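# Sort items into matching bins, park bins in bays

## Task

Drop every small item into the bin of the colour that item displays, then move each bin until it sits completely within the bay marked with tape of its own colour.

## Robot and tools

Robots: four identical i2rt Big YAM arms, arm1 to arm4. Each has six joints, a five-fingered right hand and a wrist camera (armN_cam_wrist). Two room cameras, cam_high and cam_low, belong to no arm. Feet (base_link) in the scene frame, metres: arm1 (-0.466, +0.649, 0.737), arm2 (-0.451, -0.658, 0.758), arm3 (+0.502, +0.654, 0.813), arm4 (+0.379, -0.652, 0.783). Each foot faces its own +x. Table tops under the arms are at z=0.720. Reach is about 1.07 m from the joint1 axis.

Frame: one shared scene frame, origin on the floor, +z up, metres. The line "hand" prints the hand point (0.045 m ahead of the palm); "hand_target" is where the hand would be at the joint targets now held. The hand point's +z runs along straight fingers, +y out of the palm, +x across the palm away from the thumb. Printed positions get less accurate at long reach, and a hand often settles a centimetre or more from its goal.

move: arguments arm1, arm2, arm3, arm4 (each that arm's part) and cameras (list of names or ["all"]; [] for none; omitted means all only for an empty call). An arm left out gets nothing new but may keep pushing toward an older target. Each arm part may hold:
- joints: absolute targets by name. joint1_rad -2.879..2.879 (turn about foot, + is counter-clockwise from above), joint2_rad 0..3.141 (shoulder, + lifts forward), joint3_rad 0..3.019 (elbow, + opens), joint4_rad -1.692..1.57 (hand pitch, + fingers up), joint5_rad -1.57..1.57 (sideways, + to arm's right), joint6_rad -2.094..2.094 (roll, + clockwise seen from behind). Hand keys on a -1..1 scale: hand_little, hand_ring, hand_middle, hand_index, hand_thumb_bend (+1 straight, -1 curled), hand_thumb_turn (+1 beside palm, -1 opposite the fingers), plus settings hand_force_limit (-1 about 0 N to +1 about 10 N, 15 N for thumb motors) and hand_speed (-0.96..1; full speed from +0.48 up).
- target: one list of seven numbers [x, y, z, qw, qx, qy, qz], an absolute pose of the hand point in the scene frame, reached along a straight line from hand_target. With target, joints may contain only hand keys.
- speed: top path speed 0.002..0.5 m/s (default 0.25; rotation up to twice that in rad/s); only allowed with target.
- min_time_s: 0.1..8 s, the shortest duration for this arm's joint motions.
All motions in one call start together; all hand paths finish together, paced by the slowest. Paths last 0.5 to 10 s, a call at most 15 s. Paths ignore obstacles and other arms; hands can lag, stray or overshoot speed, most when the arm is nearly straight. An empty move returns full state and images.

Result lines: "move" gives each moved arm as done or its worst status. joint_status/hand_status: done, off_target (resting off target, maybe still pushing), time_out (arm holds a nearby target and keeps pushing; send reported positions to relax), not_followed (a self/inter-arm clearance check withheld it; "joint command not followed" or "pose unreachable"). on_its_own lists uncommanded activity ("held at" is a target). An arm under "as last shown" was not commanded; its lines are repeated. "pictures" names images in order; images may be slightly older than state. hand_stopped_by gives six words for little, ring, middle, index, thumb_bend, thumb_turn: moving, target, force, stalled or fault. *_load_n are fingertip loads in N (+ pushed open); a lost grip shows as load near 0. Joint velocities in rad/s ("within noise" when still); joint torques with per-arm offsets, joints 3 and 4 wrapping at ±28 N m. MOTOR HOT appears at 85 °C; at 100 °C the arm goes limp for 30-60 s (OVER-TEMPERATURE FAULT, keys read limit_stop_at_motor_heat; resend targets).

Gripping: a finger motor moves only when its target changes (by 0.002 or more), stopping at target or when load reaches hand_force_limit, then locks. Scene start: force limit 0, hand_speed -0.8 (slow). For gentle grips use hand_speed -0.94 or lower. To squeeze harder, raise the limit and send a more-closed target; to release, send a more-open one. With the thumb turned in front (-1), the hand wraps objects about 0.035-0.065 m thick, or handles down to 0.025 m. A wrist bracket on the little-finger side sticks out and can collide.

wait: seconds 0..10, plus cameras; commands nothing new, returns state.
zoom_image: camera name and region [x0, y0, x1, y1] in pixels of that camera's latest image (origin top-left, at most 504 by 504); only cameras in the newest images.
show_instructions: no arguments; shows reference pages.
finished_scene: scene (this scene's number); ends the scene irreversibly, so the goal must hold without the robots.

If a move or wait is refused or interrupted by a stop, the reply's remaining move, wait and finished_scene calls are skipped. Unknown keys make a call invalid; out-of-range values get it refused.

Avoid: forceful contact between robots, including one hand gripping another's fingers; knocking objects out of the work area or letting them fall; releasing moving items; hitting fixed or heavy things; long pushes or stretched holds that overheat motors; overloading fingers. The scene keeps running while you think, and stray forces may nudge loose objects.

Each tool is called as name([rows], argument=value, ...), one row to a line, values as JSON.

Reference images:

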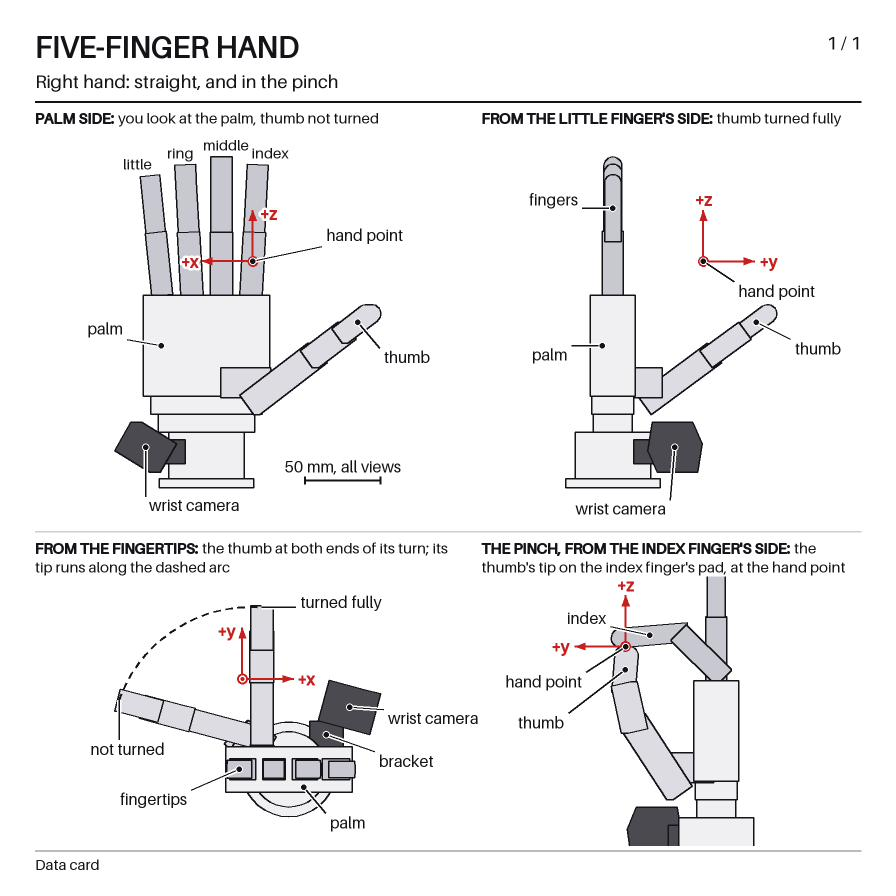

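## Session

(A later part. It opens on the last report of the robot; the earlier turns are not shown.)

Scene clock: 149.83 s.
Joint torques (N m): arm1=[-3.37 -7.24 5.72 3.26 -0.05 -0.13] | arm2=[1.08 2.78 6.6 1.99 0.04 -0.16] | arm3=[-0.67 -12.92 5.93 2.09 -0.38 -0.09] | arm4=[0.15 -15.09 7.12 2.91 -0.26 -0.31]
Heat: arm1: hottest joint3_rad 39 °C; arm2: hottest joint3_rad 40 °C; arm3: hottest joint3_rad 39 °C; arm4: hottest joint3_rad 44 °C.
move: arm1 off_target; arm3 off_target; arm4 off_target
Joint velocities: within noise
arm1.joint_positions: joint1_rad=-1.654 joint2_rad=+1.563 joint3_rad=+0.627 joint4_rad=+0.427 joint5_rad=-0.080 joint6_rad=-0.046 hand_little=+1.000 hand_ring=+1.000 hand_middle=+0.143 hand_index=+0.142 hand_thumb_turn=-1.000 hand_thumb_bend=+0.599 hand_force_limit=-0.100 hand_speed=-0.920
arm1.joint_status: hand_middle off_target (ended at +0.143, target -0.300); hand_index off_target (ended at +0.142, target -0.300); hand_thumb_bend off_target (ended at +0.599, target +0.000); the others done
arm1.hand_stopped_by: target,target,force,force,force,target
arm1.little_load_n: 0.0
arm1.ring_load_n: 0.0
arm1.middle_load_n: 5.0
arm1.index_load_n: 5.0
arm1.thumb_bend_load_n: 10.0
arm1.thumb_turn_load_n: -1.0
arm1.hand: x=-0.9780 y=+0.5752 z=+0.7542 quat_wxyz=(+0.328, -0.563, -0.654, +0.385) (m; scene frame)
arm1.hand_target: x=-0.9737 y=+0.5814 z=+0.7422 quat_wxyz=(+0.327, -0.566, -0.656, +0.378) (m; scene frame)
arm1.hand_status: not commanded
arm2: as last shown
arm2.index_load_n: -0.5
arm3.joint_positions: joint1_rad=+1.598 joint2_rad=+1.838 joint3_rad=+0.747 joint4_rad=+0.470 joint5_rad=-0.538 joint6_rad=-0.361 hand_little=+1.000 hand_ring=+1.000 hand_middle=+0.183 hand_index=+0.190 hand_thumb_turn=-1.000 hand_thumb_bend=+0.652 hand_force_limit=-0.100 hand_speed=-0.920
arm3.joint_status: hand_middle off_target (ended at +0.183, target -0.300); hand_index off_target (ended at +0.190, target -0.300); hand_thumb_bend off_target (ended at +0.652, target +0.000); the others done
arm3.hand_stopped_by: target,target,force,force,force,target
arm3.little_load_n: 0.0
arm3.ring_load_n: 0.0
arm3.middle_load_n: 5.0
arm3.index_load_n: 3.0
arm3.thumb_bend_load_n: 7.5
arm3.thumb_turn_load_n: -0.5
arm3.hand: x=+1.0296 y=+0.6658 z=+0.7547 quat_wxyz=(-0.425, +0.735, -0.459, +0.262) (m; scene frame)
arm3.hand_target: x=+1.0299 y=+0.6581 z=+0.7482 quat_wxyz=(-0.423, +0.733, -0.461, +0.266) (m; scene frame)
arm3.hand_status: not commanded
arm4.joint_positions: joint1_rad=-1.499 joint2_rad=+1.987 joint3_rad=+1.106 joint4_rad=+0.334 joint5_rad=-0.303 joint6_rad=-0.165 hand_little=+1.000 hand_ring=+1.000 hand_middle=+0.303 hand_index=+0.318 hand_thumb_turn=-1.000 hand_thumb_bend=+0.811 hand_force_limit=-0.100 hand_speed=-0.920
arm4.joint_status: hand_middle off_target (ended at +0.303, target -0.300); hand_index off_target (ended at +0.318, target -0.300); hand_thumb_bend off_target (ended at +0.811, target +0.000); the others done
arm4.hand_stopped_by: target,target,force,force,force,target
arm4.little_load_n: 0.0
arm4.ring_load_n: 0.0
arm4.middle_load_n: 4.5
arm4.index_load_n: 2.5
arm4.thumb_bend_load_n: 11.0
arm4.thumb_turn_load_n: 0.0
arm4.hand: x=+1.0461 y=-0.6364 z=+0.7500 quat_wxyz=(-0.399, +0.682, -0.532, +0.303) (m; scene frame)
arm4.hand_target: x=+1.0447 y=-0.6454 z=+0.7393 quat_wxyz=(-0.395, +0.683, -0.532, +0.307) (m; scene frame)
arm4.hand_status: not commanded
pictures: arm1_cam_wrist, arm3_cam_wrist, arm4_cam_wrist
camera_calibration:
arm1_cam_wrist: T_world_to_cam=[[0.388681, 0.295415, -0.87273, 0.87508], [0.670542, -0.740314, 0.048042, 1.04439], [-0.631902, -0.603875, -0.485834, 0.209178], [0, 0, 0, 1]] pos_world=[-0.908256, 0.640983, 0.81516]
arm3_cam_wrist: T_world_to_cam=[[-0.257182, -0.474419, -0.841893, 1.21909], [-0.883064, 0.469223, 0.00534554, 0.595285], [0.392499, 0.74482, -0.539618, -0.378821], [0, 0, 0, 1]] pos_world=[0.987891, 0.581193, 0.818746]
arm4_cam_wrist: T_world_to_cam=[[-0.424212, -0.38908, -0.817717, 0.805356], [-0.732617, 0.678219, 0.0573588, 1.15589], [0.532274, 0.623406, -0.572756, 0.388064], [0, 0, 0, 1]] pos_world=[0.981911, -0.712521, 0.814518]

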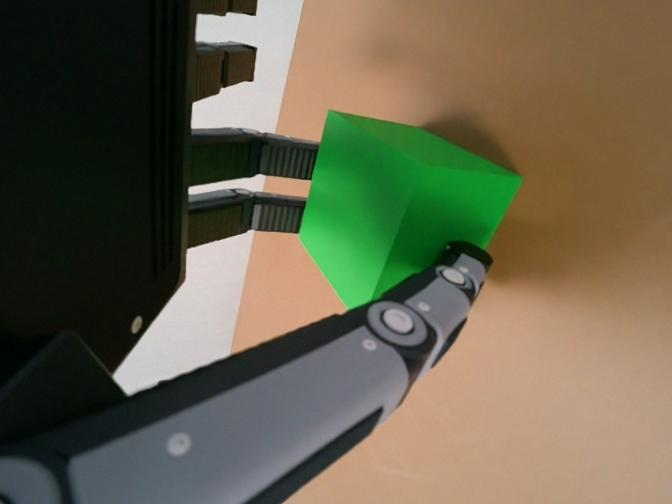

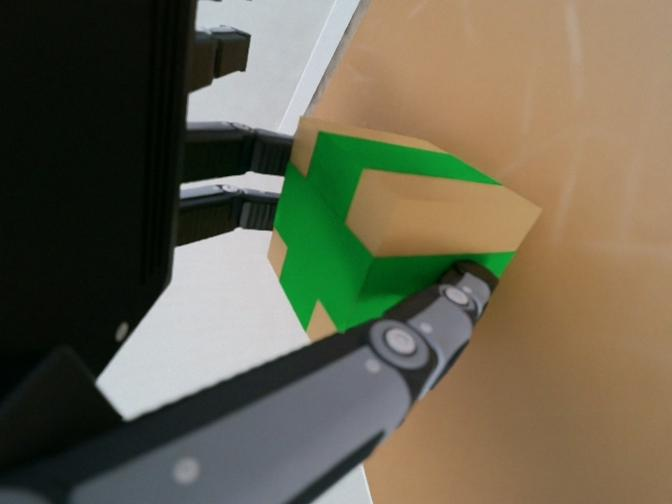

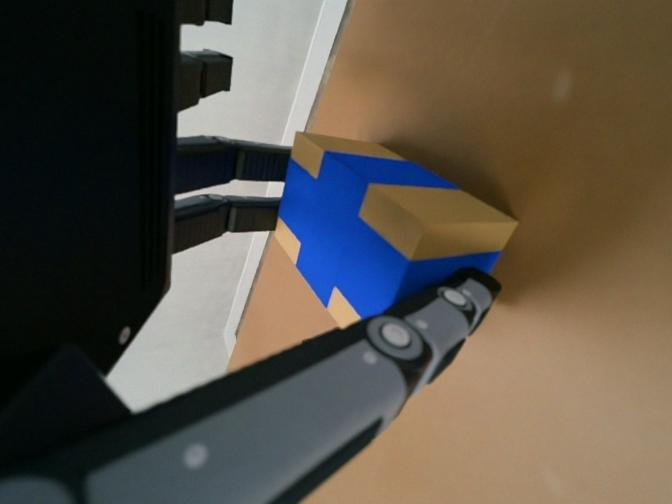

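move(arm1={"target":[-0.965,0.58,0.88,0.3268,-0.5659,-0.6556,0.3785],"speed":0.25}, arm3={"target":[1.02,0.655,0.88,0.4234,-0.7333,0.4609,-0.2661],"speed":0.25}, arm4={"target":[1.035,-0.645,0.88,0.3946,-0.6834,0.5320,-0.3072],"speed":0.25})

move(arm1={"joints":{"joint1_rad":0.95,"joint2_rad":1.15,"joint3_rad":0.95,"joint4_rad":-0.25,"joint5_rad":0.35,"joint6_rad":0.25},"min_time_s":4}, arm3={"joints":{"joint1_rad":-0.95,"joint2_rad":1.1,"joint3_rad":0.8,"joint4_rad":-0.15,"joint5_rad":-0.5,"joint6_rad":-0.35},"min_time_s":4}, arm4={"joints":{"joint1_rad":0.75,"joint2_rad":1.15,"joint3_rad":0.85,"joint4_rad":-0.15,"joint5_rad":-0.6,"joint6_rad":-0.4},"min_time_s":4}, cameras=["arm1_cam_wrist","arm3_cam_wrist","arm4_cam_wrist","cam_high"])

Scene clock: 184.23 s.
Joint torques (N m): arm1=[-1.96 -7 12.64 1.77 0.17 -0.13] | arm2=[0.5 2.26 6.64 2.03 -0.01 -0.18] | arm3=[-0.79 -11.87 11.69 0.8 -0.43 -0.08] | arm4=[0.56 -13.51 12.93 1.58 -0.32 -0.29]
Heat: arm1: hottest joint3_rad 38 °C; arm2: hottest joint3_rad 40 °C; arm3: hottest joint3_rad 38 °C; arm4: hottest joint3_rad 43 °C.
move: arm1 off_target; arm3 off_target; arm4 off_target
Joint velocities: within noise
arm1.joint_positions: joint1_rad=-1.654 joint2_rad=+1.241 joint3_rad=+0.698 joint4_rad=-0.018 joint5_rad=-0.079 joint6_rad=-0.046 hand_little=+1.000 hand_ring=+1.000 hand_middle=+0.143 hand_index=+0.142 hand_thumb_turn=-1.000 hand_thumb_bend=+0.599 hand_force_limit=-0.100 hand_speed=-0.920
arm1.joint_status: not commanded
arm1.hand_stopped_by: target,target,force,force,force,target
arm1.little_load_n: 0.0
arm1.ring_load_n: 0.0
arm1.middle_load_n: 5.0
arm1.index_load_n: 5.0
arm1.thumb_bend_load_n: 10.5
arm1.thumb_turn_load_n: -1.0
arm1.hand: x=-0.9458 y=+0.5778 z=+0.8549 quat_wxyz=(+0.312, -0.572, -0.663, +0.369) (m; scene frame)
arm1.hand_target: x=-0.9636 y=+0.5801 z=+0.8803 quat_wxyz=(+0.327, -0.566, -0.655, +0.379) (m; scene frame)
arm1.hand_status: off_target (0.032 m and 2.4 deg from the pose sent, 0.126 m and 0.9 deg at the start)
arm2: as last shown
arm2.little_load_n: 0.5
arm2.index_load_n: 0.0
arm2.thumb_turn_load_n: -0.5
arm3.joint_positions: joint1_rad=+1.589 joint2_rad=+1.500 joint3_rad=+0.754 joint4_rad=+0.100 joint5_rad=-0.544 joint6_rad=-0.367 hand_little=+1.000 hand_ring=+1.000 hand_middle=+0.183 hand_index=+0.190 hand_thumb_turn=-1.000 hand_thumb_bend=+0.652 hand_force_limit=-0.100 hand_speed=-0.920
arm3.joint_status: not commanded
arm3.hand_stopped_by: target,target,force,force,force,target
arm3.little_load_n: 0.0
arm3.ring_load_n: 0.0
arm3.middle_load_n: 5.0
arm3.index_load_n: 2.5
arm3.thumb_bend_load_n: 7.5
arm3.thumb_turn_load_n: -0.5
arm3.hand: x=+1.0056 y=+0.6654 z=+0.8661 quat_wxyz=(-0.421, +0.737, -0.465, +0.253) (m; scene frame)
arm3.hand_target: x=+1.0194 y=+0.6551 z=+0.8803 quat_wxyz=(-0.423, +0.733, -0.461, +0.266) (m; scene frame)
arm3.hand_status: off_target (0.023 m and 1.7 deg from the pose sent, 0.126 m and 0.6 deg at the start)
arm4.joint_positions: joint1_rad=-1.500 joint2_rad=+1.720 joint3_rad=+1.109 joint4_rad=+0.039 joint5_rad=-0.304 joint6_rad=-0.167 hand_little=+1.000 hand_ring=+1.000 hand_middle=+0.303 hand_index=+0.318 hand_thumb_turn=-1.000 hand_thumb_bend=+0.811 hand_force_limit=-0.100 hand_speed=-0.920
arm4.joint_status: not commanded
arm4.hand_stopped_by: target,target,force,force,force,target
arm4.little_load_n: 0.0
arm4.ring_load_n: 0.0
arm4.middle_load_n: 4.0
arm4.index_load_n: 3.0
arm4.thumb_bend_load_n: 10.5
arm4.thumb_turn_load_n: 0.0
arm4.hand: x=+1.0198 y=-0.6347 z=+0.8673 quat_wxyz=(-0.393, +0.685, -0.537, +0.295) (m; scene frame)
arm4.hand_target: x=+1.0342 y=-0.6451 z=+0.8802 quat_wxyz=(-0.395, +0.683, -0.532, +0.307) (m; scene frame)
arm4.hand_status: off_target (0.022 m and 1.5 deg from the pose sent, 0.131 m and 0.7 deg at the start)
pictures: none

Scene clock: 188.73 s.
Joint torques (N m): arm1=[-0.5 -7.59 14.52 1.73 0.45 0.05] | arm2=[0.32 1.96 6.56 2.14 0.03 -0.17] | arm3=[-0.67 -8.23 14.54 0.98 -0.16 0.07] | arm4=[2.49 -7.41 9.63 1.47 -0.32 -0.32]
Heat: arm1: hottest joint3_rad 39 °C; arm2: hottest joint3_rad 40 °C; arm3: hottest joint3_rad 38 °C; arm4: hottest joint3_rad 44 °C.
move: arm1 done; arm3 done; arm4 done
Joint velocities: within noise
arm1.joint_positions: joint1_rad=+0.945 joint2_rad=+1.163 joint3_rad=+0.887 joint4_rad=-0.237 joint5_rad=+0.347 joint6_rad=+0.240 hand_little=+1.000 hand_ring=+1.000 hand_middle=+0.143 hand_index=+0.142 hand_thumb_turn=-1.000 hand_thumb_bend=+0.599 hand_force_limit=-0.100 hand_speed=-0.920
arm1.joint_status: all done
arm1.hand_stopped_by: target,target,force,force,force,target
arm1.little_load_n: 0.0
arm1.ring_load_n: 0.0
arm1.middle_load_n: 4.5
arm1.index_load_n: 5.0
arm1.thumb_bend_load_n: 10.5
arm1.thumb_turn_load_n: -1.0
arm1.hand: x=-0.0243 y=+0.3897 z=+0.9633 quat_wxyz=(-0.190, +0.270, -0.809, +0.486) (m; scene frame)
arm1.hand_target: x=-0.0115 y=+0.3859 z=+1.0045 quat_wxyz=(-0.211, +0.256, -0.797, +0.504) (m; scene frame)
arm1.hand_status: not commanded
arm2: as last shown
arm2.little_load_n: 0.0
arm2.thumb_turn_load_n: 0.0
arm3.joint_positions: joint1_rad=-0.939 joint2_rad=+1.110 joint3_rad=+0.754 joint4_rad=-0.136 joint5_rad=-0.501 joint6_rad=-0.360 hand_little=+1.000 hand_ring=+1.000 hand_middle=+0.183 hand_index=+0.190 hand_thumb_turn=-1.000 hand_thumb_bend=+0.652 hand_force_limit=-0.100 hand_speed=-0.920
arm3.joint_status: all done
arm3.hand_stopped_by: target,target,force,force,force,target
arm3.little_load_n: 0.0
arm3.ring_load_n: -0.5
arm3.middle_load_n: 5.0
arm3.index_load_n: 3.0
arm3.thumb_bend_load_n: 7.5
arm3.thumb_turn_load_n: 0.0
arm3.hand: x=+0.1322 y=+0.3749 z=+1.0062 quat_wxyz=(+0.190, -0.198, -0.819, +0.504) (m; scene frame)
arm3.hand_target: x=+0.1201 y=+0.3745 z=+1.0333 quat_wxyz=(+0.204, -0.198, -0.809, +0.515) (m; scene frame)
arm3.hand_status: not commanded
arm4.joint_positions: joint1_rad=+0.743 joint2_rad=+1.159 joint3_rad=+0.858 joint4_rad=-0.137 joint5_rad=-0.600 joint6_rad=-0.385 hand_little=+1.000 hand_ring=+1.000 hand_middle=+0.303 hand_index=+0.318 hand_thumb_turn=-1.000 hand_thumb_bend=+0.811 hand_force_limit=-0.100 hand_speed=-0.920
arm4.joint_status: all done
arm4.hand_stopped_by: target,target,force,force,force,target
arm4.little_load_n: 0.0
arm4.ring_load_n: 0.0
arm4.middle_load_n: 4.5
arm4.index_load_n: 2.5
arm4.thumb_bend_load_n: 11.0
arm4.thumb_turn_load_n: 0.0
arm4.hand: x=+0.0219 y=-0.3144 z=+1.0146 quat_wxyz=(-0.486, +0.641, +0.514, -0.298) (m; scene frame)
arm4.hand_target: x=+0.0228 y=-0.3205 z=+1.0116 quat_wxyz=(-0.482, +0.639, +0.521, -0.297) (m; scene frame)
arm4.hand_status: not commanded
pictures: arm1_cam_wrist, arm3_cam_wrist, arm4_cam_wrist, cam_high
camera_calibration:
arm1_cam_wrist: T_world_to_cam=[[-0.400266, 0.188764, -0.896747, 0.787148], [0.307573, 0.949465, 0.0625744, -0.423853], [0.863242, -0.250769, -0.438097, 0.654149], [0, 0, 0, 1]] pos_world=[-0.119255, 0.417888, 1.01898]
arm3_cam_wrist: T_world_to_cam=[[-0.164371, 0.524163, -0.835605, 0.669115], [0.98639, 0.0837295, -0.141509, -0.0167603], [-0.00420919, -0.847492, -0.530792, 0.966285], [0, 0, 0, 1]] pos_world=[0.130582, 0.469597, 1.06964]
arm4_cam_wrist: T_world_to_cam=[[0.467518, 0.254595, -0.846527, 0.924527], [0.271967, -0.952605, -0.136298, -0.166299], [-0.841107, -0.166506, -0.514602, 0.606638], [0, 0, 0, 1]] pos_world=[0.123242, -0.292789, 1.07215]

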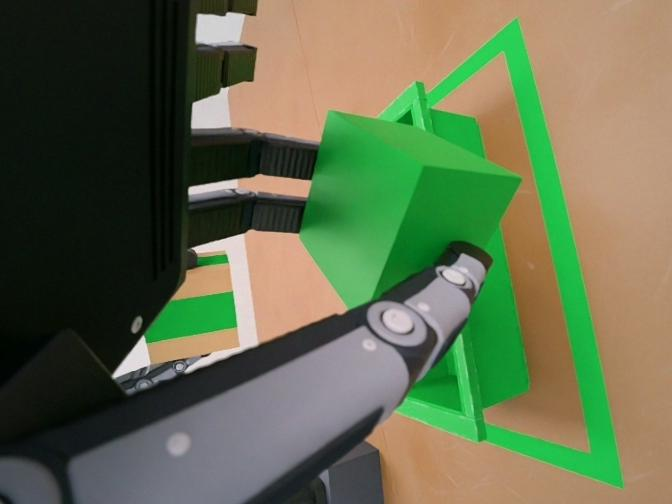

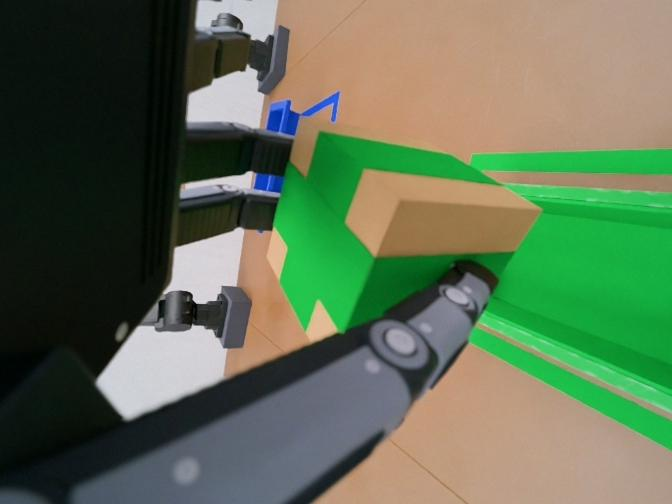

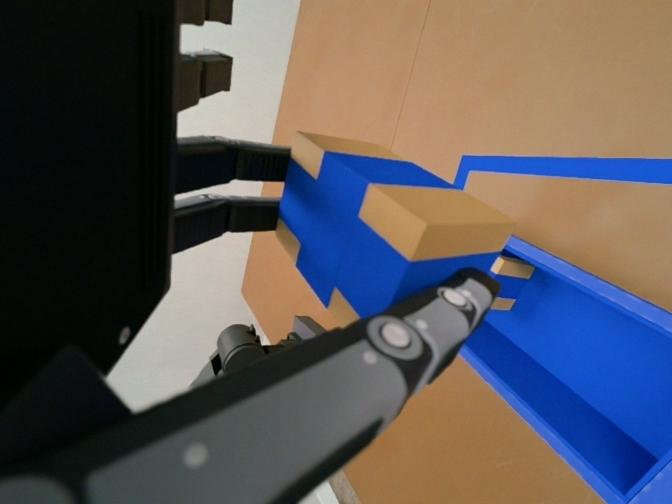

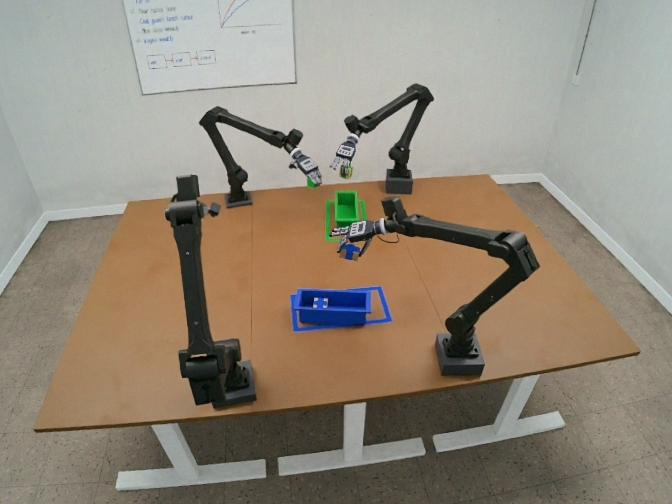

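zoom_image(camera="arm4_cam_wrist", region=[432, 140, 672, 504])

Scaled by 1.385.

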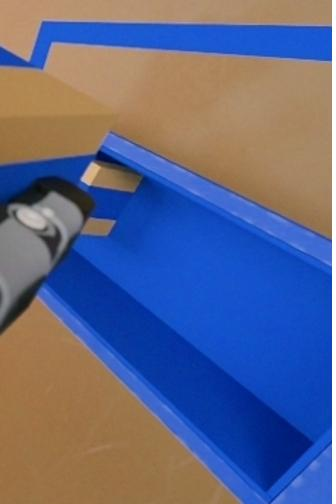

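move(arm1={"target":[-0.13,0.43,0.98,0.2,-0.28,0.80,-0.50],"speed":0.3}, arm4={"target":[0.008,-0.376,0.90,0.4489,-0.6411,-0.5099,0.3571],"speed":0.25})

move(arm3={"target":[0.137,0.406,0.90,-0.1725,0.2463,0.7812,-0.5470],"speed":0.25}, cameras=["arm3_cam_wrist","arm4_cam_wrist","cam_high","cam_low"])

zoom_image(camera="cam_high", region=[270, 150, 410, 330])

Scene clock: 229.73 s.
Joint torques (N m): arm1=[-3.37 -2.2 9.44 1.66 0.04 -0.1] | arm2=[0.38 2.32 6.65 2.04 0.02 -0.18] | arm3=[-0.67 -8.18 14.56 0.99 -0.16 0.08] | arm4=[2.96 -5.13 8.43 3.28 -0.33 0.02]
Heat: arm1: hottest joint3_rad 49 °C; arm2: hottest joint3_rad 40 °C; arm3: hottest joint3_rad 44 °C; arm4: hottest joint3_rad 44 °C.
move: arm1 done; arm4 done
Joint velocities: within noise
arm1.joint_positions: joint1_rad=+0.899 joint2_rad=+0.800 joint3_rad=+0.704 joint4_rad=-0.357 joint5_rad=+0.284 joint6_rad=+0.190 hand_little=+1.000 hand_ring=+1.000 hand_middle=+0.143 hand_index=+0.142 hand_thumb_turn=-1.000 hand_thumb_bend=+0.599 hand_force_limit=-0.100 hand_speed=-0.920
arm1.joint_status: not commanded
arm1.hand_stopped_by: target,target,force,force,force,target
arm1.little_load_n: 0.5
arm1.ring_load_n: 0.0
arm1.middle_load_n: 5.0
arm1.index_load_n: 5.0
arm1.thumb_bend_load_n: 10.5
arm1.thumb_turn_load_n: -1.0
arm1.hand: x=-0.1222 y=+0.4310 z=+0.9854 quat_wxyz=(-0.206, +0.278, -0.794, +0.500) (m; scene frame)
arm1.hand_target: x=-0.1298 y=+0.4300 z=+0.9801 quat_wxyz=(-0.199, +0.279, -0.797, +0.498) (m; scene frame)
arm1.hand_status: done (0.010 m and 0.9 deg from the pose sent, 0.114 m and 2.5 deg at the start)
arm2.joint_positions: joint1_rad=-0.076 joint2_rad=+0.610 joint3_rad=+1.456 joint4_rad=-1.453 joint5_rad=-0.109 joint6_rad=-0.918 hand_little=+1.000 hand_ring=+1.000 hand_middle=+1.000 hand_index=+1.000 hand_thumb_turn=+1.000 hand_thumb_bend=+1.000 hand_force_limit=+0.000 hand_speed=-0.800
arm2.joint_status: not commanded
arm2.hand_stopped_by: target,target,target,target,target,target
arm2.little_load_n: 0.0
arm2.ring_load_n: 0.0
arm2.middle_load_n: 0.0
arm2.index_load_n: -0.5
arm2.thumb_bend_load_n: 0.5
arm2.thumb_turn_load_n: 0.0
arm2.hand: x=-0.4547 y=-0.4720 z=+1.2446 quat_wxyz=(-0.441, +0.772, +0.430, +0.160) (m; scene frame)
arm2.hand_target: x=-0.4547 y=-0.4737 z=+1.2517 quat_wxyz=(-0.448, +0.767, +0.428, +0.164) (m; scene frame)
arm2.hand_status: not commanded
arm3: as last shown
arm3.ring_load_n: 0.0
arm4.joint_positions: joint1_rad=+0.806 joint2_rad=+1.263 joint3_rad=+0.597 joint4_rad=+0.214 joint5_rad=-0.639 joint6_rad=-0.293 hand_little=+1.000 hand_ring=+1.000 hand_middle=+0.303 hand_index=+0.318 hand_thumb_turn=-1.000 hand_thumb_bend=+0.811 hand_force_limit=-0.100 hand_speed=-0.920
arm4.joint_status: not commanded
arm4.hand_stopped_by: target,target,force,force,force,target
arm4.little_load_n: 0.0
arm4.ring_load_n: 0.0
arm4.middle_load_n: 4.0
arm4.index_load_n: 2.5
arm4.thumb_bend_load_n: 11.0
arm4.thumb_turn_load_n: 0.0
arm4.hand: x=+0.0131 y=-0.3719 z=+0.9012 quat_wxyz=(-0.449, +0.643, +0.511, -0.350) (m; scene frame)
arm4.hand_target: x=+0.0082 y=-0.3760 z=+0.9000 quat_wxyz=(-0.449, +0.641, +0.510, -0.357) (m; scene frame)
arm4.hand_status: done (0.007 m and 0.8 deg from the pose sent, 0.131 m and 8.0 deg at the start)
pictures: none

Scene clock: 231.27 s.
Joint torques (N m): arm1=[-2.14 -2.61 9.16 1.81 0.12 -0.15] | arm2=[0.97 2.37 6.52 2.06 0 -0.17] | arm3=[-0.97 -6.53 8.58 2.54 -0.35 0.08] | arm4=[2.55 -5.6 8.62 3.14 -0.36 0.03]
Heat: arm1: hottest joint3_rad 48 °C; arm2: hottest joint3_rad 40 °C; arm3: hottest joint3_rad 43 °C; arm4: hottest joint3_rad 44 °C.
move: arm3 done
Joint velocities: within noise
arm1, arm2, arm4: as last shown
arm1.little_load_n: 0.0
arm1.thumb_turn_load_n: -0.5
arm2.index_load_n: 0.0
arm2.thumb_bend_load_n: 0.0
arm3.joint_positions: joint1_rad=-1.037 joint2_rad=+1.271 joint3_rad=+0.485 joint4_rad=+0.347 joint5_rad=-0.606 joint6_rad=-0.250 hand_little=+1.000 hand_ring=+1.000 hand_middle=+0.183 hand_index=+0.190 hand_thumb_turn=-1.000 hand_thumb_bend=+0.652 hand_force_limit=-0.100 hand_speed=-0.920
arm3.joint_status: not commanded
arm3.hand_stopped_by: target,target,force,force,force,target
arm3.little_load_n: 0.0
arm3.ring_load_n: 0.0
arm3.middle_load_n: 5.0
arm3.index_load_n: 3.0
arm3.thumb_bend_load_n: 7.5
arm3.thumb_turn_load_n: 0.0
arm3.hand: x=+0.1437 y=+0.4028 z=+0.8990 quat_wxyz=(+0.168, -0.241, -0.787, +0.543) (m; scene frame)
arm3.hand_target: x=+0.1372 y=+0.4061 z=+0.9001 quat_wxyz=(+0.173, -0.246, -0.781, +0.547) (m; scene frame)
arm3.hand_status: done (0.007 m and 1.2 deg from the pose sent, 0.111 m and 8.8 deg at the start)
arm4.joint_positions: joint1_rad=+0.806 joint2_rad=+1.263 joint3_rad=+0.597 joint4_rad=+0.214 joint5_rad=-0.639 joint6_rad=-0.292 hand_little=+1.000 hand_ring=+1.000 hand_middle=+0.303 hand_index=+0.318 hand_thumb_turn=-1.000 hand_thumb_bend=+0.811 hand_force_limit=-0.100 hand_speed=-0.920
arm4.hand: x=+0.0131 y=-0.3719 z=+0.9012 quat_wxyz=(-0.449, +0.644, +0.511, -0.351) (m; scene frame)
arm4.hand_target: x=+0.0082 y=-0.3761 z=+0.9000 quat_wxyz=(-0.449, +0.641, +0.510, -0.357) (m; scene frame)
pictures: arm3_cam_wrist, arm4_cam_wrist, cam_high, cam_low
camera_calibration:
arm3_cam_wrist: T_world_to_cam=[[-0.0971426, 0.42586, -0.899559, 0.654274], [0.995063, 0.0231033, -0.0965186, -0.0628861], [-0.0203207, -0.904494, -0.426002, 0.864151], [0, 0, 0, 1]] pos_world=[0.143694, 0.504443, 0.950618]
arm4_cam_wrist: T_world_to_cam=[[0.425598, 0.193455, -0.883992, 0.858936], [0.331669, -0.942248, -0.046522, -0.311962], [-0.841939, -0.273393, -0.465182, 0.446988], [0, 0, 0, 1]] pos_world=[0.114243, -0.337908, 0.95271]

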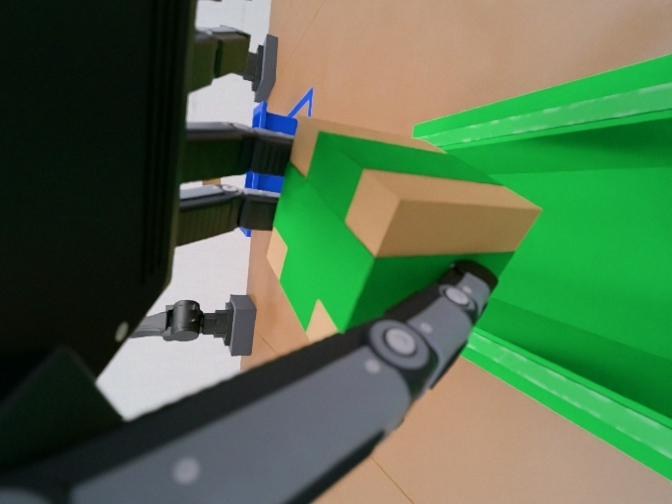

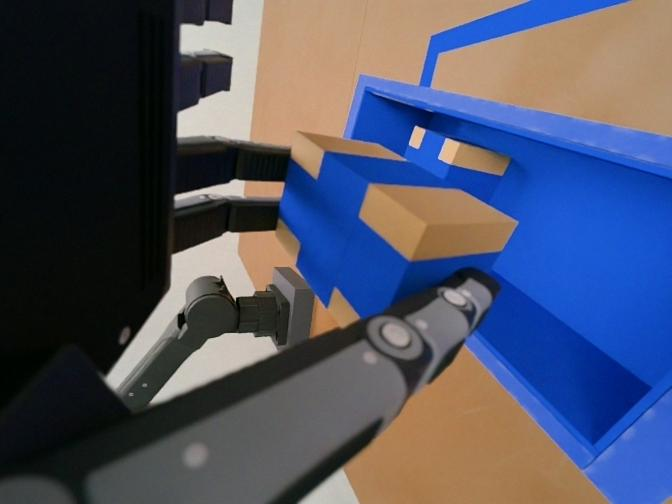

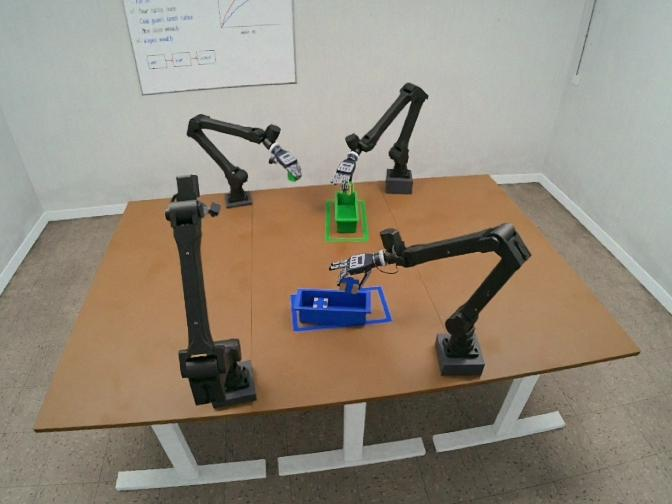

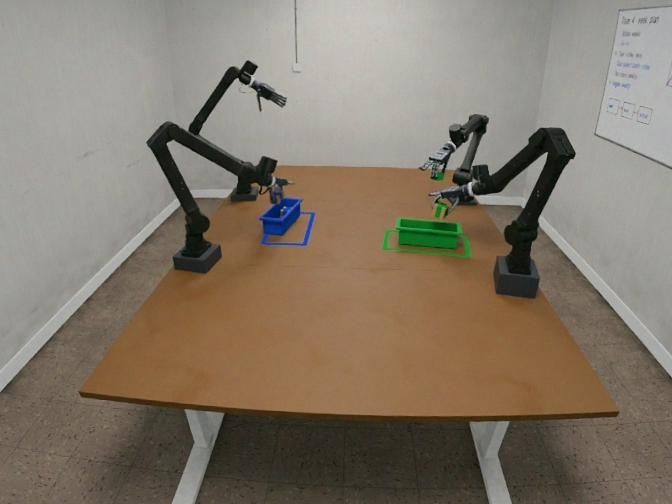

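Scaled by 2.800.

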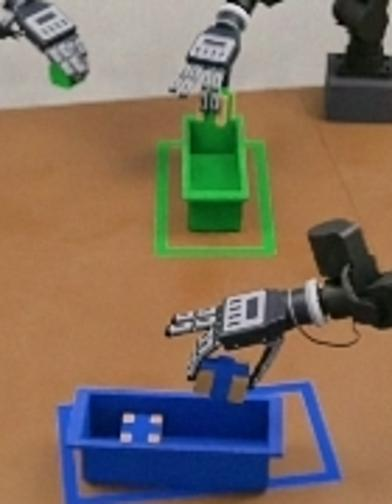

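zoom_image(camera="cam_high", region=[320, 160, 380, 240])

zoom_image(camera="cam_low", region=[370, 150, 490, 270])

Scaled by 6.300.

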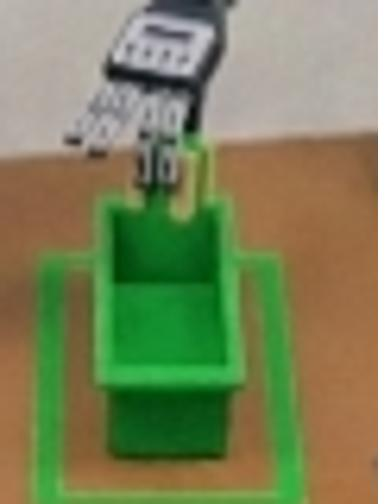

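Scaled by 4.200.

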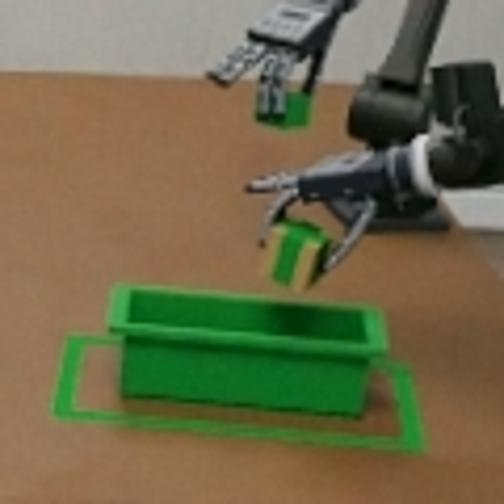

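move(arm3={"target":[0.132,0.409,0.773,-0.1725,0.2463,0.7812,-0.5470],"speed":0.12}, arm4={"target":[0.005,-0.379,0.772,0.4489,-0.6411,-0.5099,0.3571],"speed":0.12}, cameras=["arm3_cam_wrist","arm4_cam_wrist","cam_high"])

zoom_image(camera="cam_high", region=[270, 150, 410, 330])

Scene clock: 256.80 s.
Joint torques (N m): arm1=[-2.96 -2.37 9.44 1.77 0.06 -0.11] | arm2=[0.5 2.9 6.75 1.98 0.04 -0.17] | arm3=[-1.03 -9.17 4.23 2.35 -0.35 0.04] | arm4=[2.67 -7.47 4.82 3.19 -0.23 0.05]
Heat: arm1: hottest joint3_rad 45 °C; arm2: hottest joint3_rad 40 °C; arm3: hottest joint3_rad 42 °C; arm4: hottest joint3_rad 45 °C.
move: arm3 done; arm4 done
Joint velocities: within noise
arm1, arm2: as last shown
arm1.ring_load_n: -0.5
arm1.thumb_turn_load_n: -1.0
arm2.middle_load_n: -0.5
arm3.joint_positions: joint1_rad=-1.046 joint2_rad=+1.768 joint3_rad=+0.427 joint4_rad=+0.904 joint5_rad=-0.613 joint6_rad=-0.250 hand_little=+1.000 hand_ring=+1.000 hand_middle=+0.183 hand_index=+0.190 hand_thumb_turn=-1.000 hand_thumb_bend=+0.652 hand_force_limit=-0.100 hand_speed=-0.920
arm3.joint_status: not commanded
arm3.hand_stopped_by: target,target,force,force,force,target
arm3.little_load_n: 0.0
arm3.ring_load_n: 0.0
arm3.middle_load_n: 4.5
arm3.index_load_n: 3.0
arm3.thumb_bend_load_n: 7.5
arm3.thumb_turn_load_n: 0.0
arm3.hand: x=+0.1368 y=+0.4049 z=+0.7744 quat_wxyz=(+0.168, -0.242, -0.786, +0.544) (m; scene frame)
arm3.hand_target: x=+0.1320 y=+0.4091 z=+0.7731 quat_wxyz=(+0.173, -0.246, -0.781, +0.547) (m; scene frame)
arm3.hand_status: done (0.006 m and 0.9 deg from the pose sent, 0.127 m and 1.2 deg at the start)
arm4.joint_positions: joint1_rad=+0.818 joint2_rad=+1.666 joint3_rad=+0.494 joint4_rad=+0.732 joint5_rad=-0.631 joint6_rad=-0.287 hand_little=+1.000 hand_ring=+1.000 hand_middle=+0.303 hand_index=+0.318 hand_thumb_turn=-1.000 hand_thumb_bend=+0.811 hand_force_limit=-0.100 hand_speed=-0.920
arm4.joint_status: not commanded
arm4.hand_stopped_by: target,target,force,force,force,target
arm4.little_load_n: 0.0
arm4.ring_load_n: 0.0
arm4.middle_load_n: 4.0
arm4.index_load_n: 2.5
arm4.thumb_bend_load_n: 11.0
arm4.thumb_turn_load_n: 0.0
arm4.hand: x=+0.0082 y=-0.3729 z=+0.7756 quat_wxyz=(-0.452, +0.641, +0.512, -0.351) (m; scene frame)
arm4.hand_target: x=+0.0052 y=-0.3790 z=+0.7720 quat_wxyz=(-0.449, +0.641, +0.510, -0.357) (m; scene frame)
arm4.hand_status: done (0.008 m and 0.8 deg from the pose sent, 0.130 m and 0.8 deg at the start)
pictures: arm3_cam_wrist, arm4_cam_wrist, cam_high
camera_calibration:
arm3_cam_wrist: T_world_to_cam=[[-0.0968657, 0.422645, -0.901104, 0.542991], [0.995049, 0.0209115, -0.0971565, -0.0668029], [-0.0222193, -0.906054, -0.422579, 0.811034], [0, 0, 0, 1]] pos_world=[0.13709, 0.506745, 0.825526]
arm4_cam_wrist: T_world_to_cam=[[0.420834, 0.199306, -0.884972, 0.753165], [0.333554, -0.94122, -0.0533576, -0.3115], [-0.843588, -0.272731, -0.462576, 0.382412], [0, 0, 0, 1]] pos_world=[0.109543, -0.339004, 0.826804]

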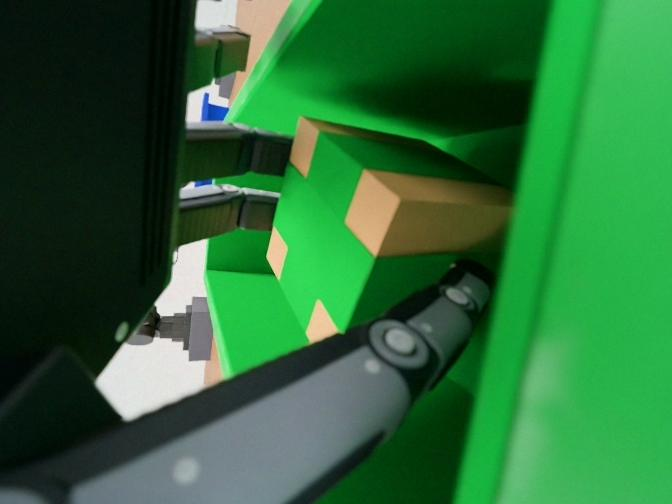

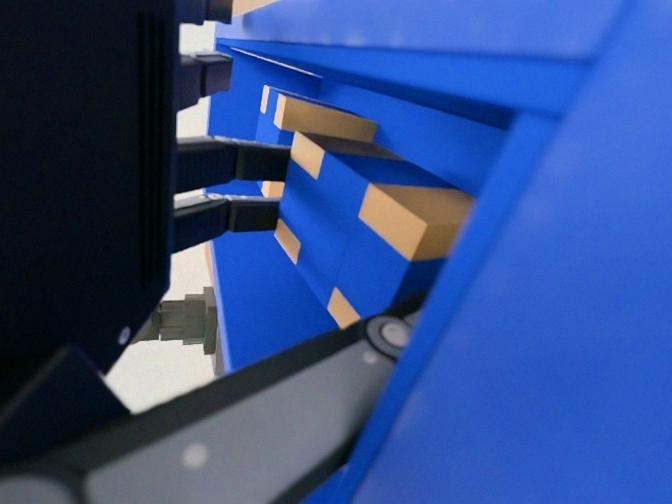

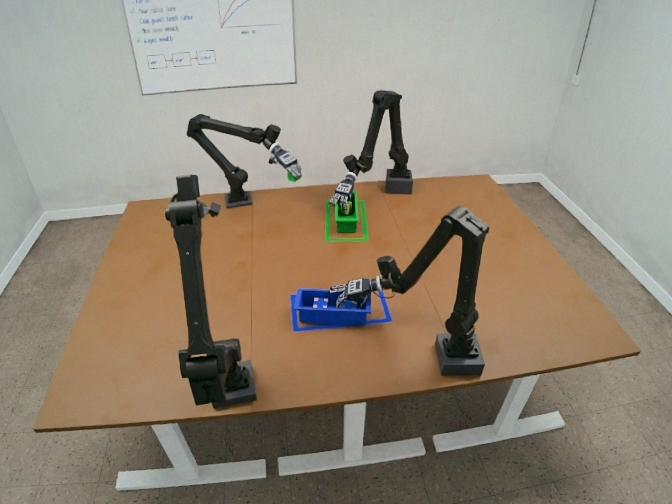

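Scaled by 2.800.

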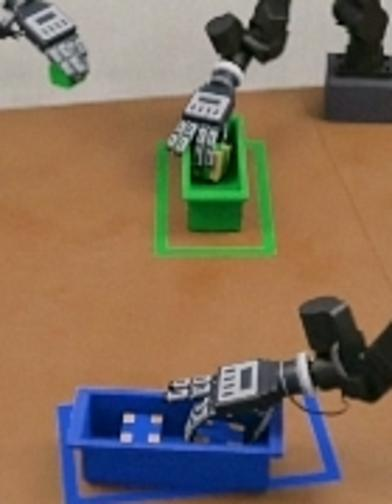

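move(arm3={"joints":{"hand_speed":-0.75,"hand_index":0.45,"hand_middle":0.45,"hand_thumb_bend":0.8}}, arm4={"joints":{"hand_speed":-0.75,"hand_index":0.6,"hand_middle":0.6,"hand_thumb_bend":0.95}})

move(arm3={"target":[0.145,0.415,0.88,-0.1725,0.2463,0.7812,-0.5470],"speed":0.25}, arm4={"target":[0.008,-0.376,0.88,0.4489,-0.6411,-0.5099,0.3571],"speed":0.25})

move(arm3={"target":[0.40,0.40,1.0,-0.1725,0.2463,0.7812,-0.5470],"speed":0.4}, arm4={"target":[0.075,-0.390,0.88,0.4057,-0.6857,-0.5399,0.2724],"speed":0.25,"joints":{"hand_speed":0.3,"hand_index":1,"hand_middle":1,"hand_thumb_bend":1}}, cameras=["arm4_cam_wrist","cam_high","cam_low"])

zoom_image(camera="cam_high", region=[270, 170, 410, 350])

Scene clock: 265.97 s.
Joint torques (N m): arm1=[-2.73 -2.02 9.4 1.73 0.14 -0.16] | arm2=[0.62 2.26 6.68 2.04 0.04 -0.2] | arm3=[-1.03 -9.41 4.26 2.24 -0.32 0.04] | arm4=[2.49 -7.88 4.93 3.19 -0.25 -0.01]
Heat: arm1: hottest joint3_rad 44 °C; arm2: hottest joint3_rad 40 °C; arm3: hottest joint3_rad 41 °C; arm4: hottest joint3_rad 44 °C.
move: arm3 done; arm4 done
Joint velocities: within noise
arm1, arm2: as last shown
arm1.ring_load_n: 0.0
arm1.middle_load_n: 4.5
arm2.ring_load_n: 0.5
arm2.middle_load_n: 0.0
arm3.joint_positions: joint1_rad=-1.046 joint2_rad=+1.768 joint3_rad=+0.427 joint4_rad=+0.908 joint5_rad=-0.614 joint6_rad=-0.250 hand_little=+1.000 hand_ring=+1.000 hand_middle=+0.450 hand_index=+0.450 hand_thumb_turn=-1.000 hand_thumb_bend=+0.800 hand_force_limit=-0.100 hand_speed=-0.750
arm3.joint_status: all done
arm3.hand_stopped_by: target,target,target,target,target,target
arm3.little_load_n: -0.5
arm3.ring_load_n: 0.0
arm3.middle_load_n: 0.0
arm3.index_load_n: 0.0
arm3.thumb_bend_load_n: 0.0
arm3.thumb_turn_load_n: 0.0
arm3.hand: x=+0.1365 y=+0.4047 z=+0.7750 quat_wxyz=(+0.169, -0.241, -0.785, +0.545) (m; scene frame)
arm3.hand_target: x=+0.1320 y=+0.4091 z=+0.7731 quat_wxyz=(+0.173, -0.246, -0.781, +0.547) (m; scene frame)
arm3.hand_status: not commanded
arm4.joint_positions: joint1_rad=+0.818 joint2_rad=+1.666 joint3_rad=+0.494 joint4_rad=+0.735 joint5_rad=-0.631 joint6_rad=-0.285 hand_little=+1.000 hand_ring=+1.000 hand_middle=+0.600 hand_index=+0.600 hand_thumb_turn=-1.000 hand_thumb_bend=+0.950 hand_force_limit=-0.100 hand_speed=-0.750
arm4.joint_status: all done
arm4.hand_stopped_by: target,target,target,target,target,target
arm4.little_load_n: 0.0
arm4.ring_load_n: 0.0
arm4.middle_load_n: 0.0
arm4.index_load_n: 0.0
arm4.thumb_bend_load_n: 0.0
arm4.thumb_turn_load_n: 0.0
arm4.hand: x=+0.0079 y=-0.3726 z=+0.7761 quat_wxyz=(-0.453, +0.640, +0.511, -0.351) (m; scene frame)
arm4.hand_target: x=+0.0052 y=-0.3790 z=+0.7720 quat_wxyz=(-0.449, +0.641, +0.510, -0.357) (m; scene frame)
arm4.hand_status: not commanded
pictures: none

Scene clock: 267.43 s.
Joint torques (N m): arm1=[-2.49 -2.73 9.4 1.61 0.07 -0.16] | arm2=[0.26 2.37 6.54 2 0.05 -0.19] | arm3=[-0.85 -7.65 10.09 1.09 -0.27 -0.1] | arm4=[1.79 -6.18 11.73 1.42 -0.32 -0.19]
Heat: arm1: hottest joint3_rad 44 °C; arm2: hottest joint3_rad 40 °C; arm3: hottest joint3_rad 41 °C; arm4: hottest joint3_rad 44 °C.
move: arm3 off_target; arm4 off_target
Joint velocities: within noise
arm1, arm2: as last shown
arm2.ring_load_n: 0.0
arm3.joint_positions: joint1_rad=-1.057 joint2_rad=+1.320 joint3_rad=+0.409 joint4_rad=+0.465 joint5_rad=-0.626 joint6_rad=-0.239 hand_little=+1.000 hand_ring=+1.000 hand_middle=+0.450 hand_index=+0.450 hand_thumb_turn=-1.000 hand_thumb_bend=+0.800 hand_force_limit=-0.100 hand_speed=-0.750
arm3.joint_status: not commanded
arm3.hand_stopped_by: target,target,target,target,target,target
arm3.little_load_n: 0.0
arm3.ring_load_n: 0.0
arm3.middle_load_n: 0.0
arm3.index_load_n: 0.0
arm3.thumb_bend_load_n: 0.0
arm3.thumb_turn_load_n: 0.0
arm3.hand: x=+0.1592 y=+0.4131 z=+0.8697 quat_wxyz=(+0.161, -0.249, -0.784, +0.545) (m; scene frame)
arm3.hand_target: x=+0.1454 y=+0.4152 z=+0.8802 quat_wxyz=(+0.173, -0.246, -0.781, +0.547) (m; scene frame)
arm3.hand_status: off_target (0.018 m and 1.4 deg from the pose sent, 0.106 m and 0.9 deg at the start)
arm4.joint_positions: joint1_rad=+0.818 joint2_rad=+1.318 joint3_rad=+0.523 joint4_rad=+0.329 joint5_rad=-0.640 joint6_rad=-0.274 hand_little=+1.000 hand_ring=+1.000 hand_middle=+0.600 hand_index=+0.600 hand_thumb_turn=-1.000 hand_thumb_bend=+0.950 hand_force_limit=-0.100 hand_speed=-0.750
arm4.joint_status: not commanded
arm4.hand_stopped_by: target,target,target,target,target,target
arm4.little_load_n: 0.0
arm4.ring_load_n: 0.0
arm4.middle_load_n: 0.0
arm4.index_load_n: 0.0
arm4.thumb_bend_load_n: 0.0
arm4.thumb_turn_load_n: 0.0
arm4.hand: x=+0.0179 y=-0.3888 z=+0.8648 quat_wxyz=(-0.438, +0.649, +0.509, -0.358) (m; scene frame)
arm4.hand_target: x=+0.0086 y=-0.3765 z=+0.8804 quat_wxyz=(-0.449, +0.641, +0.510, -0.357) (m; scene frame)
arm4.hand_status: off_target (0.022 m and 1.5 deg from the pose sent, 0.104 m and 0.8 deg at the start)
pictures: none

Scene clock: 269.67 s.
Joint torques (N m): arm1=[-2.49 -2.08 9.52 1.81 0.05 -0.15] | arm2=[0.5 2.78 6.69 1.98 -0.03 -0.17] | arm3=[1.85 1.9 15.27 1.07 0.16 0.07] | arm4=[0.5 -5.42 11.77 1.21 -0.26 -0.32]
Heat: arm1: hottest joint3_rad 44 °C; arm2: hottest joint3_rad 40 °C; arm3: hottest joint3_rad 41 °C; arm4: hottest joint3_rad 45 °C.
move: arm3 off_target; arm4 off_target
Joint velocities: within noise
arm1, arm2: as last shown
arm1.ring_load_n: -0.5
arm1.middle_load_n: 5.0
arm1.index_load_n: 5.5
arm1.thumb_turn_load_n: -0.5
arm3.joint_positions: joint1_rad=-0.162 joint2_rad=+0.197 joint3_rad=+0.321 joint4_rad=-0.519 joint5_rad=+0.232 joint6_rad=+0.092 hand_little=+1.000 hand_ring=+1.000 hand_middle=+0.450 hand_index=+0.450 hand_thumb_turn=-1.000 hand_thumb_bend=+0.800 hand_force_limit=-0.100 hand_speed=-0.750
arm3.joint_status: not commanded
arm3.hand_stopped_by: target,target,target,target,target,target
arm3.little_load_n: 0.0
arm3.ring_load_n: 0.0
arm3.middle_load_n: 0.0
arm3.index_load_n: 0.0
arm3.thumb_bend_load_n: 0.0
arm3.thumb_turn_load_n: 0.0
arm3.hand: x=+0.3962 y=+0.4032 z=+0.9716 quat_wxyz=(+0.176, -0.248, -0.793, +0.528) (m; scene frame)
arm3.hand_target: x=+0.3995 y=+0.3998 z=+0.9993 quat_wxyz=(+0.172, -0.246, -0.781, +0.547) (m; scene frame)
arm3.hand_status: off_target (0.029 m and 2.6 deg from the pose sent, 0.274 m and 1.4 deg at the start; pose on its path clipped on 9 of 67 steps)
arm4.joint_positions: joint1_rad=+0.782 joint2_rad=+1.120 joint3_rad=+0.523 joint4_rad=-0.083 joint5_rad=-0.545 joint6_rad=-0.442 hand_little=+1.000 hand_ring=+1.000 hand_middle=+1.000 hand_index=+1.000 hand_thumb_turn=-1.000 hand_thumb_bend=+1.000 hand_force_limit=-0.100 hand_speed=+0.300
arm4.joint_status: all done
arm4.hand_stopped_by: target,target,target,target,target,target
arm4.little_load_n: 0.0
arm4.ring_load_n: 0.0
arm4.middle_load_n: 0.0
arm4.index_load_n: 0.0
arm4.thumb_bend_load_n: 0.0
arm4.thumb_turn_load_n: 0.0
arm4.hand: x=+0.0772 y=-0.4040 z=+0.8655 quat_wxyz=(-0.391, +0.691, +0.539, -0.279) (m; scene frame)
arm4.hand_target: x=+0.0752 y=-0.3904 z=+0.8801 quat_wxyz=(-0.406, +0.686, +0.540, -0.272) (m; scene frame)
arm4.hand_status: off_target (0.020 m and 1.9 deg from the pose sent, 0.059 m and 11.8 deg at the start)
pictures: arm4_cam_wrist, cam_high, cam_low
camera_calibration:
arm4_cam_wrist: T_world_to_cam=[[0.607658, 0.153951, -0.779135, 0.68557], [0.297838, -0.953608, 0.0438615, -0.445304], [-0.736237, -0.258709, -0.62532, 0.612024], [0, 0, 0, 1]] pos_world=[0.166631, -0.371854, 0.936394]

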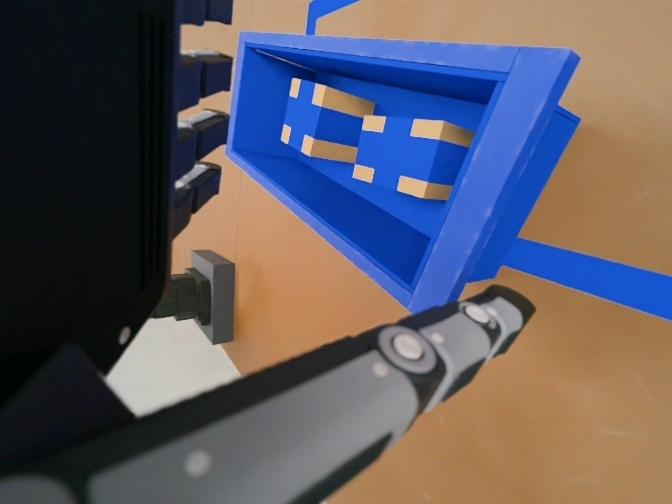

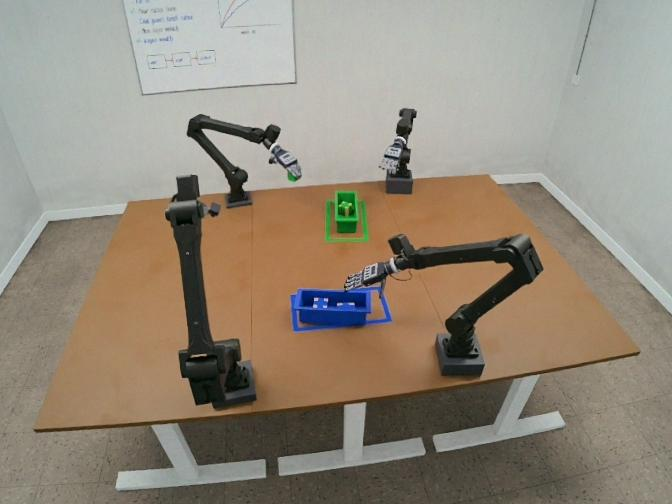

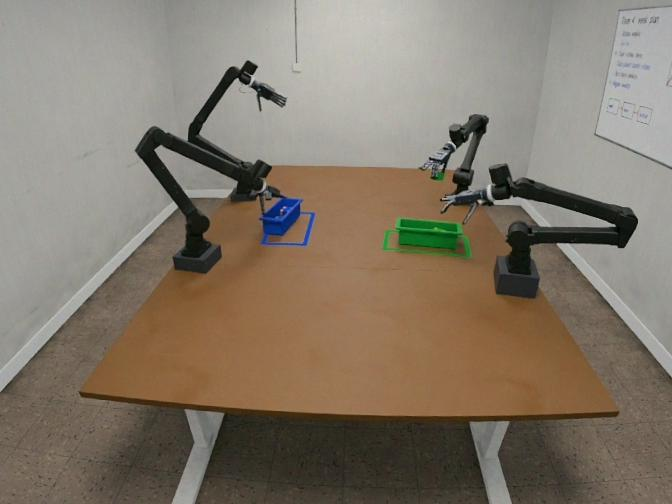

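Scaled by 2.800.

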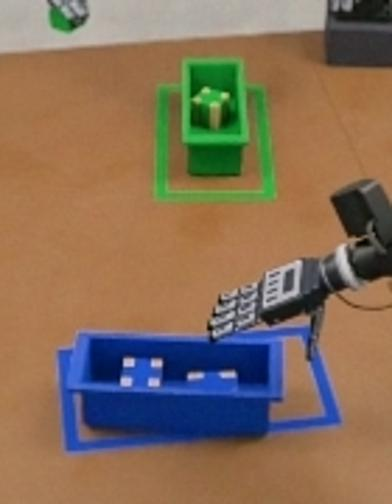

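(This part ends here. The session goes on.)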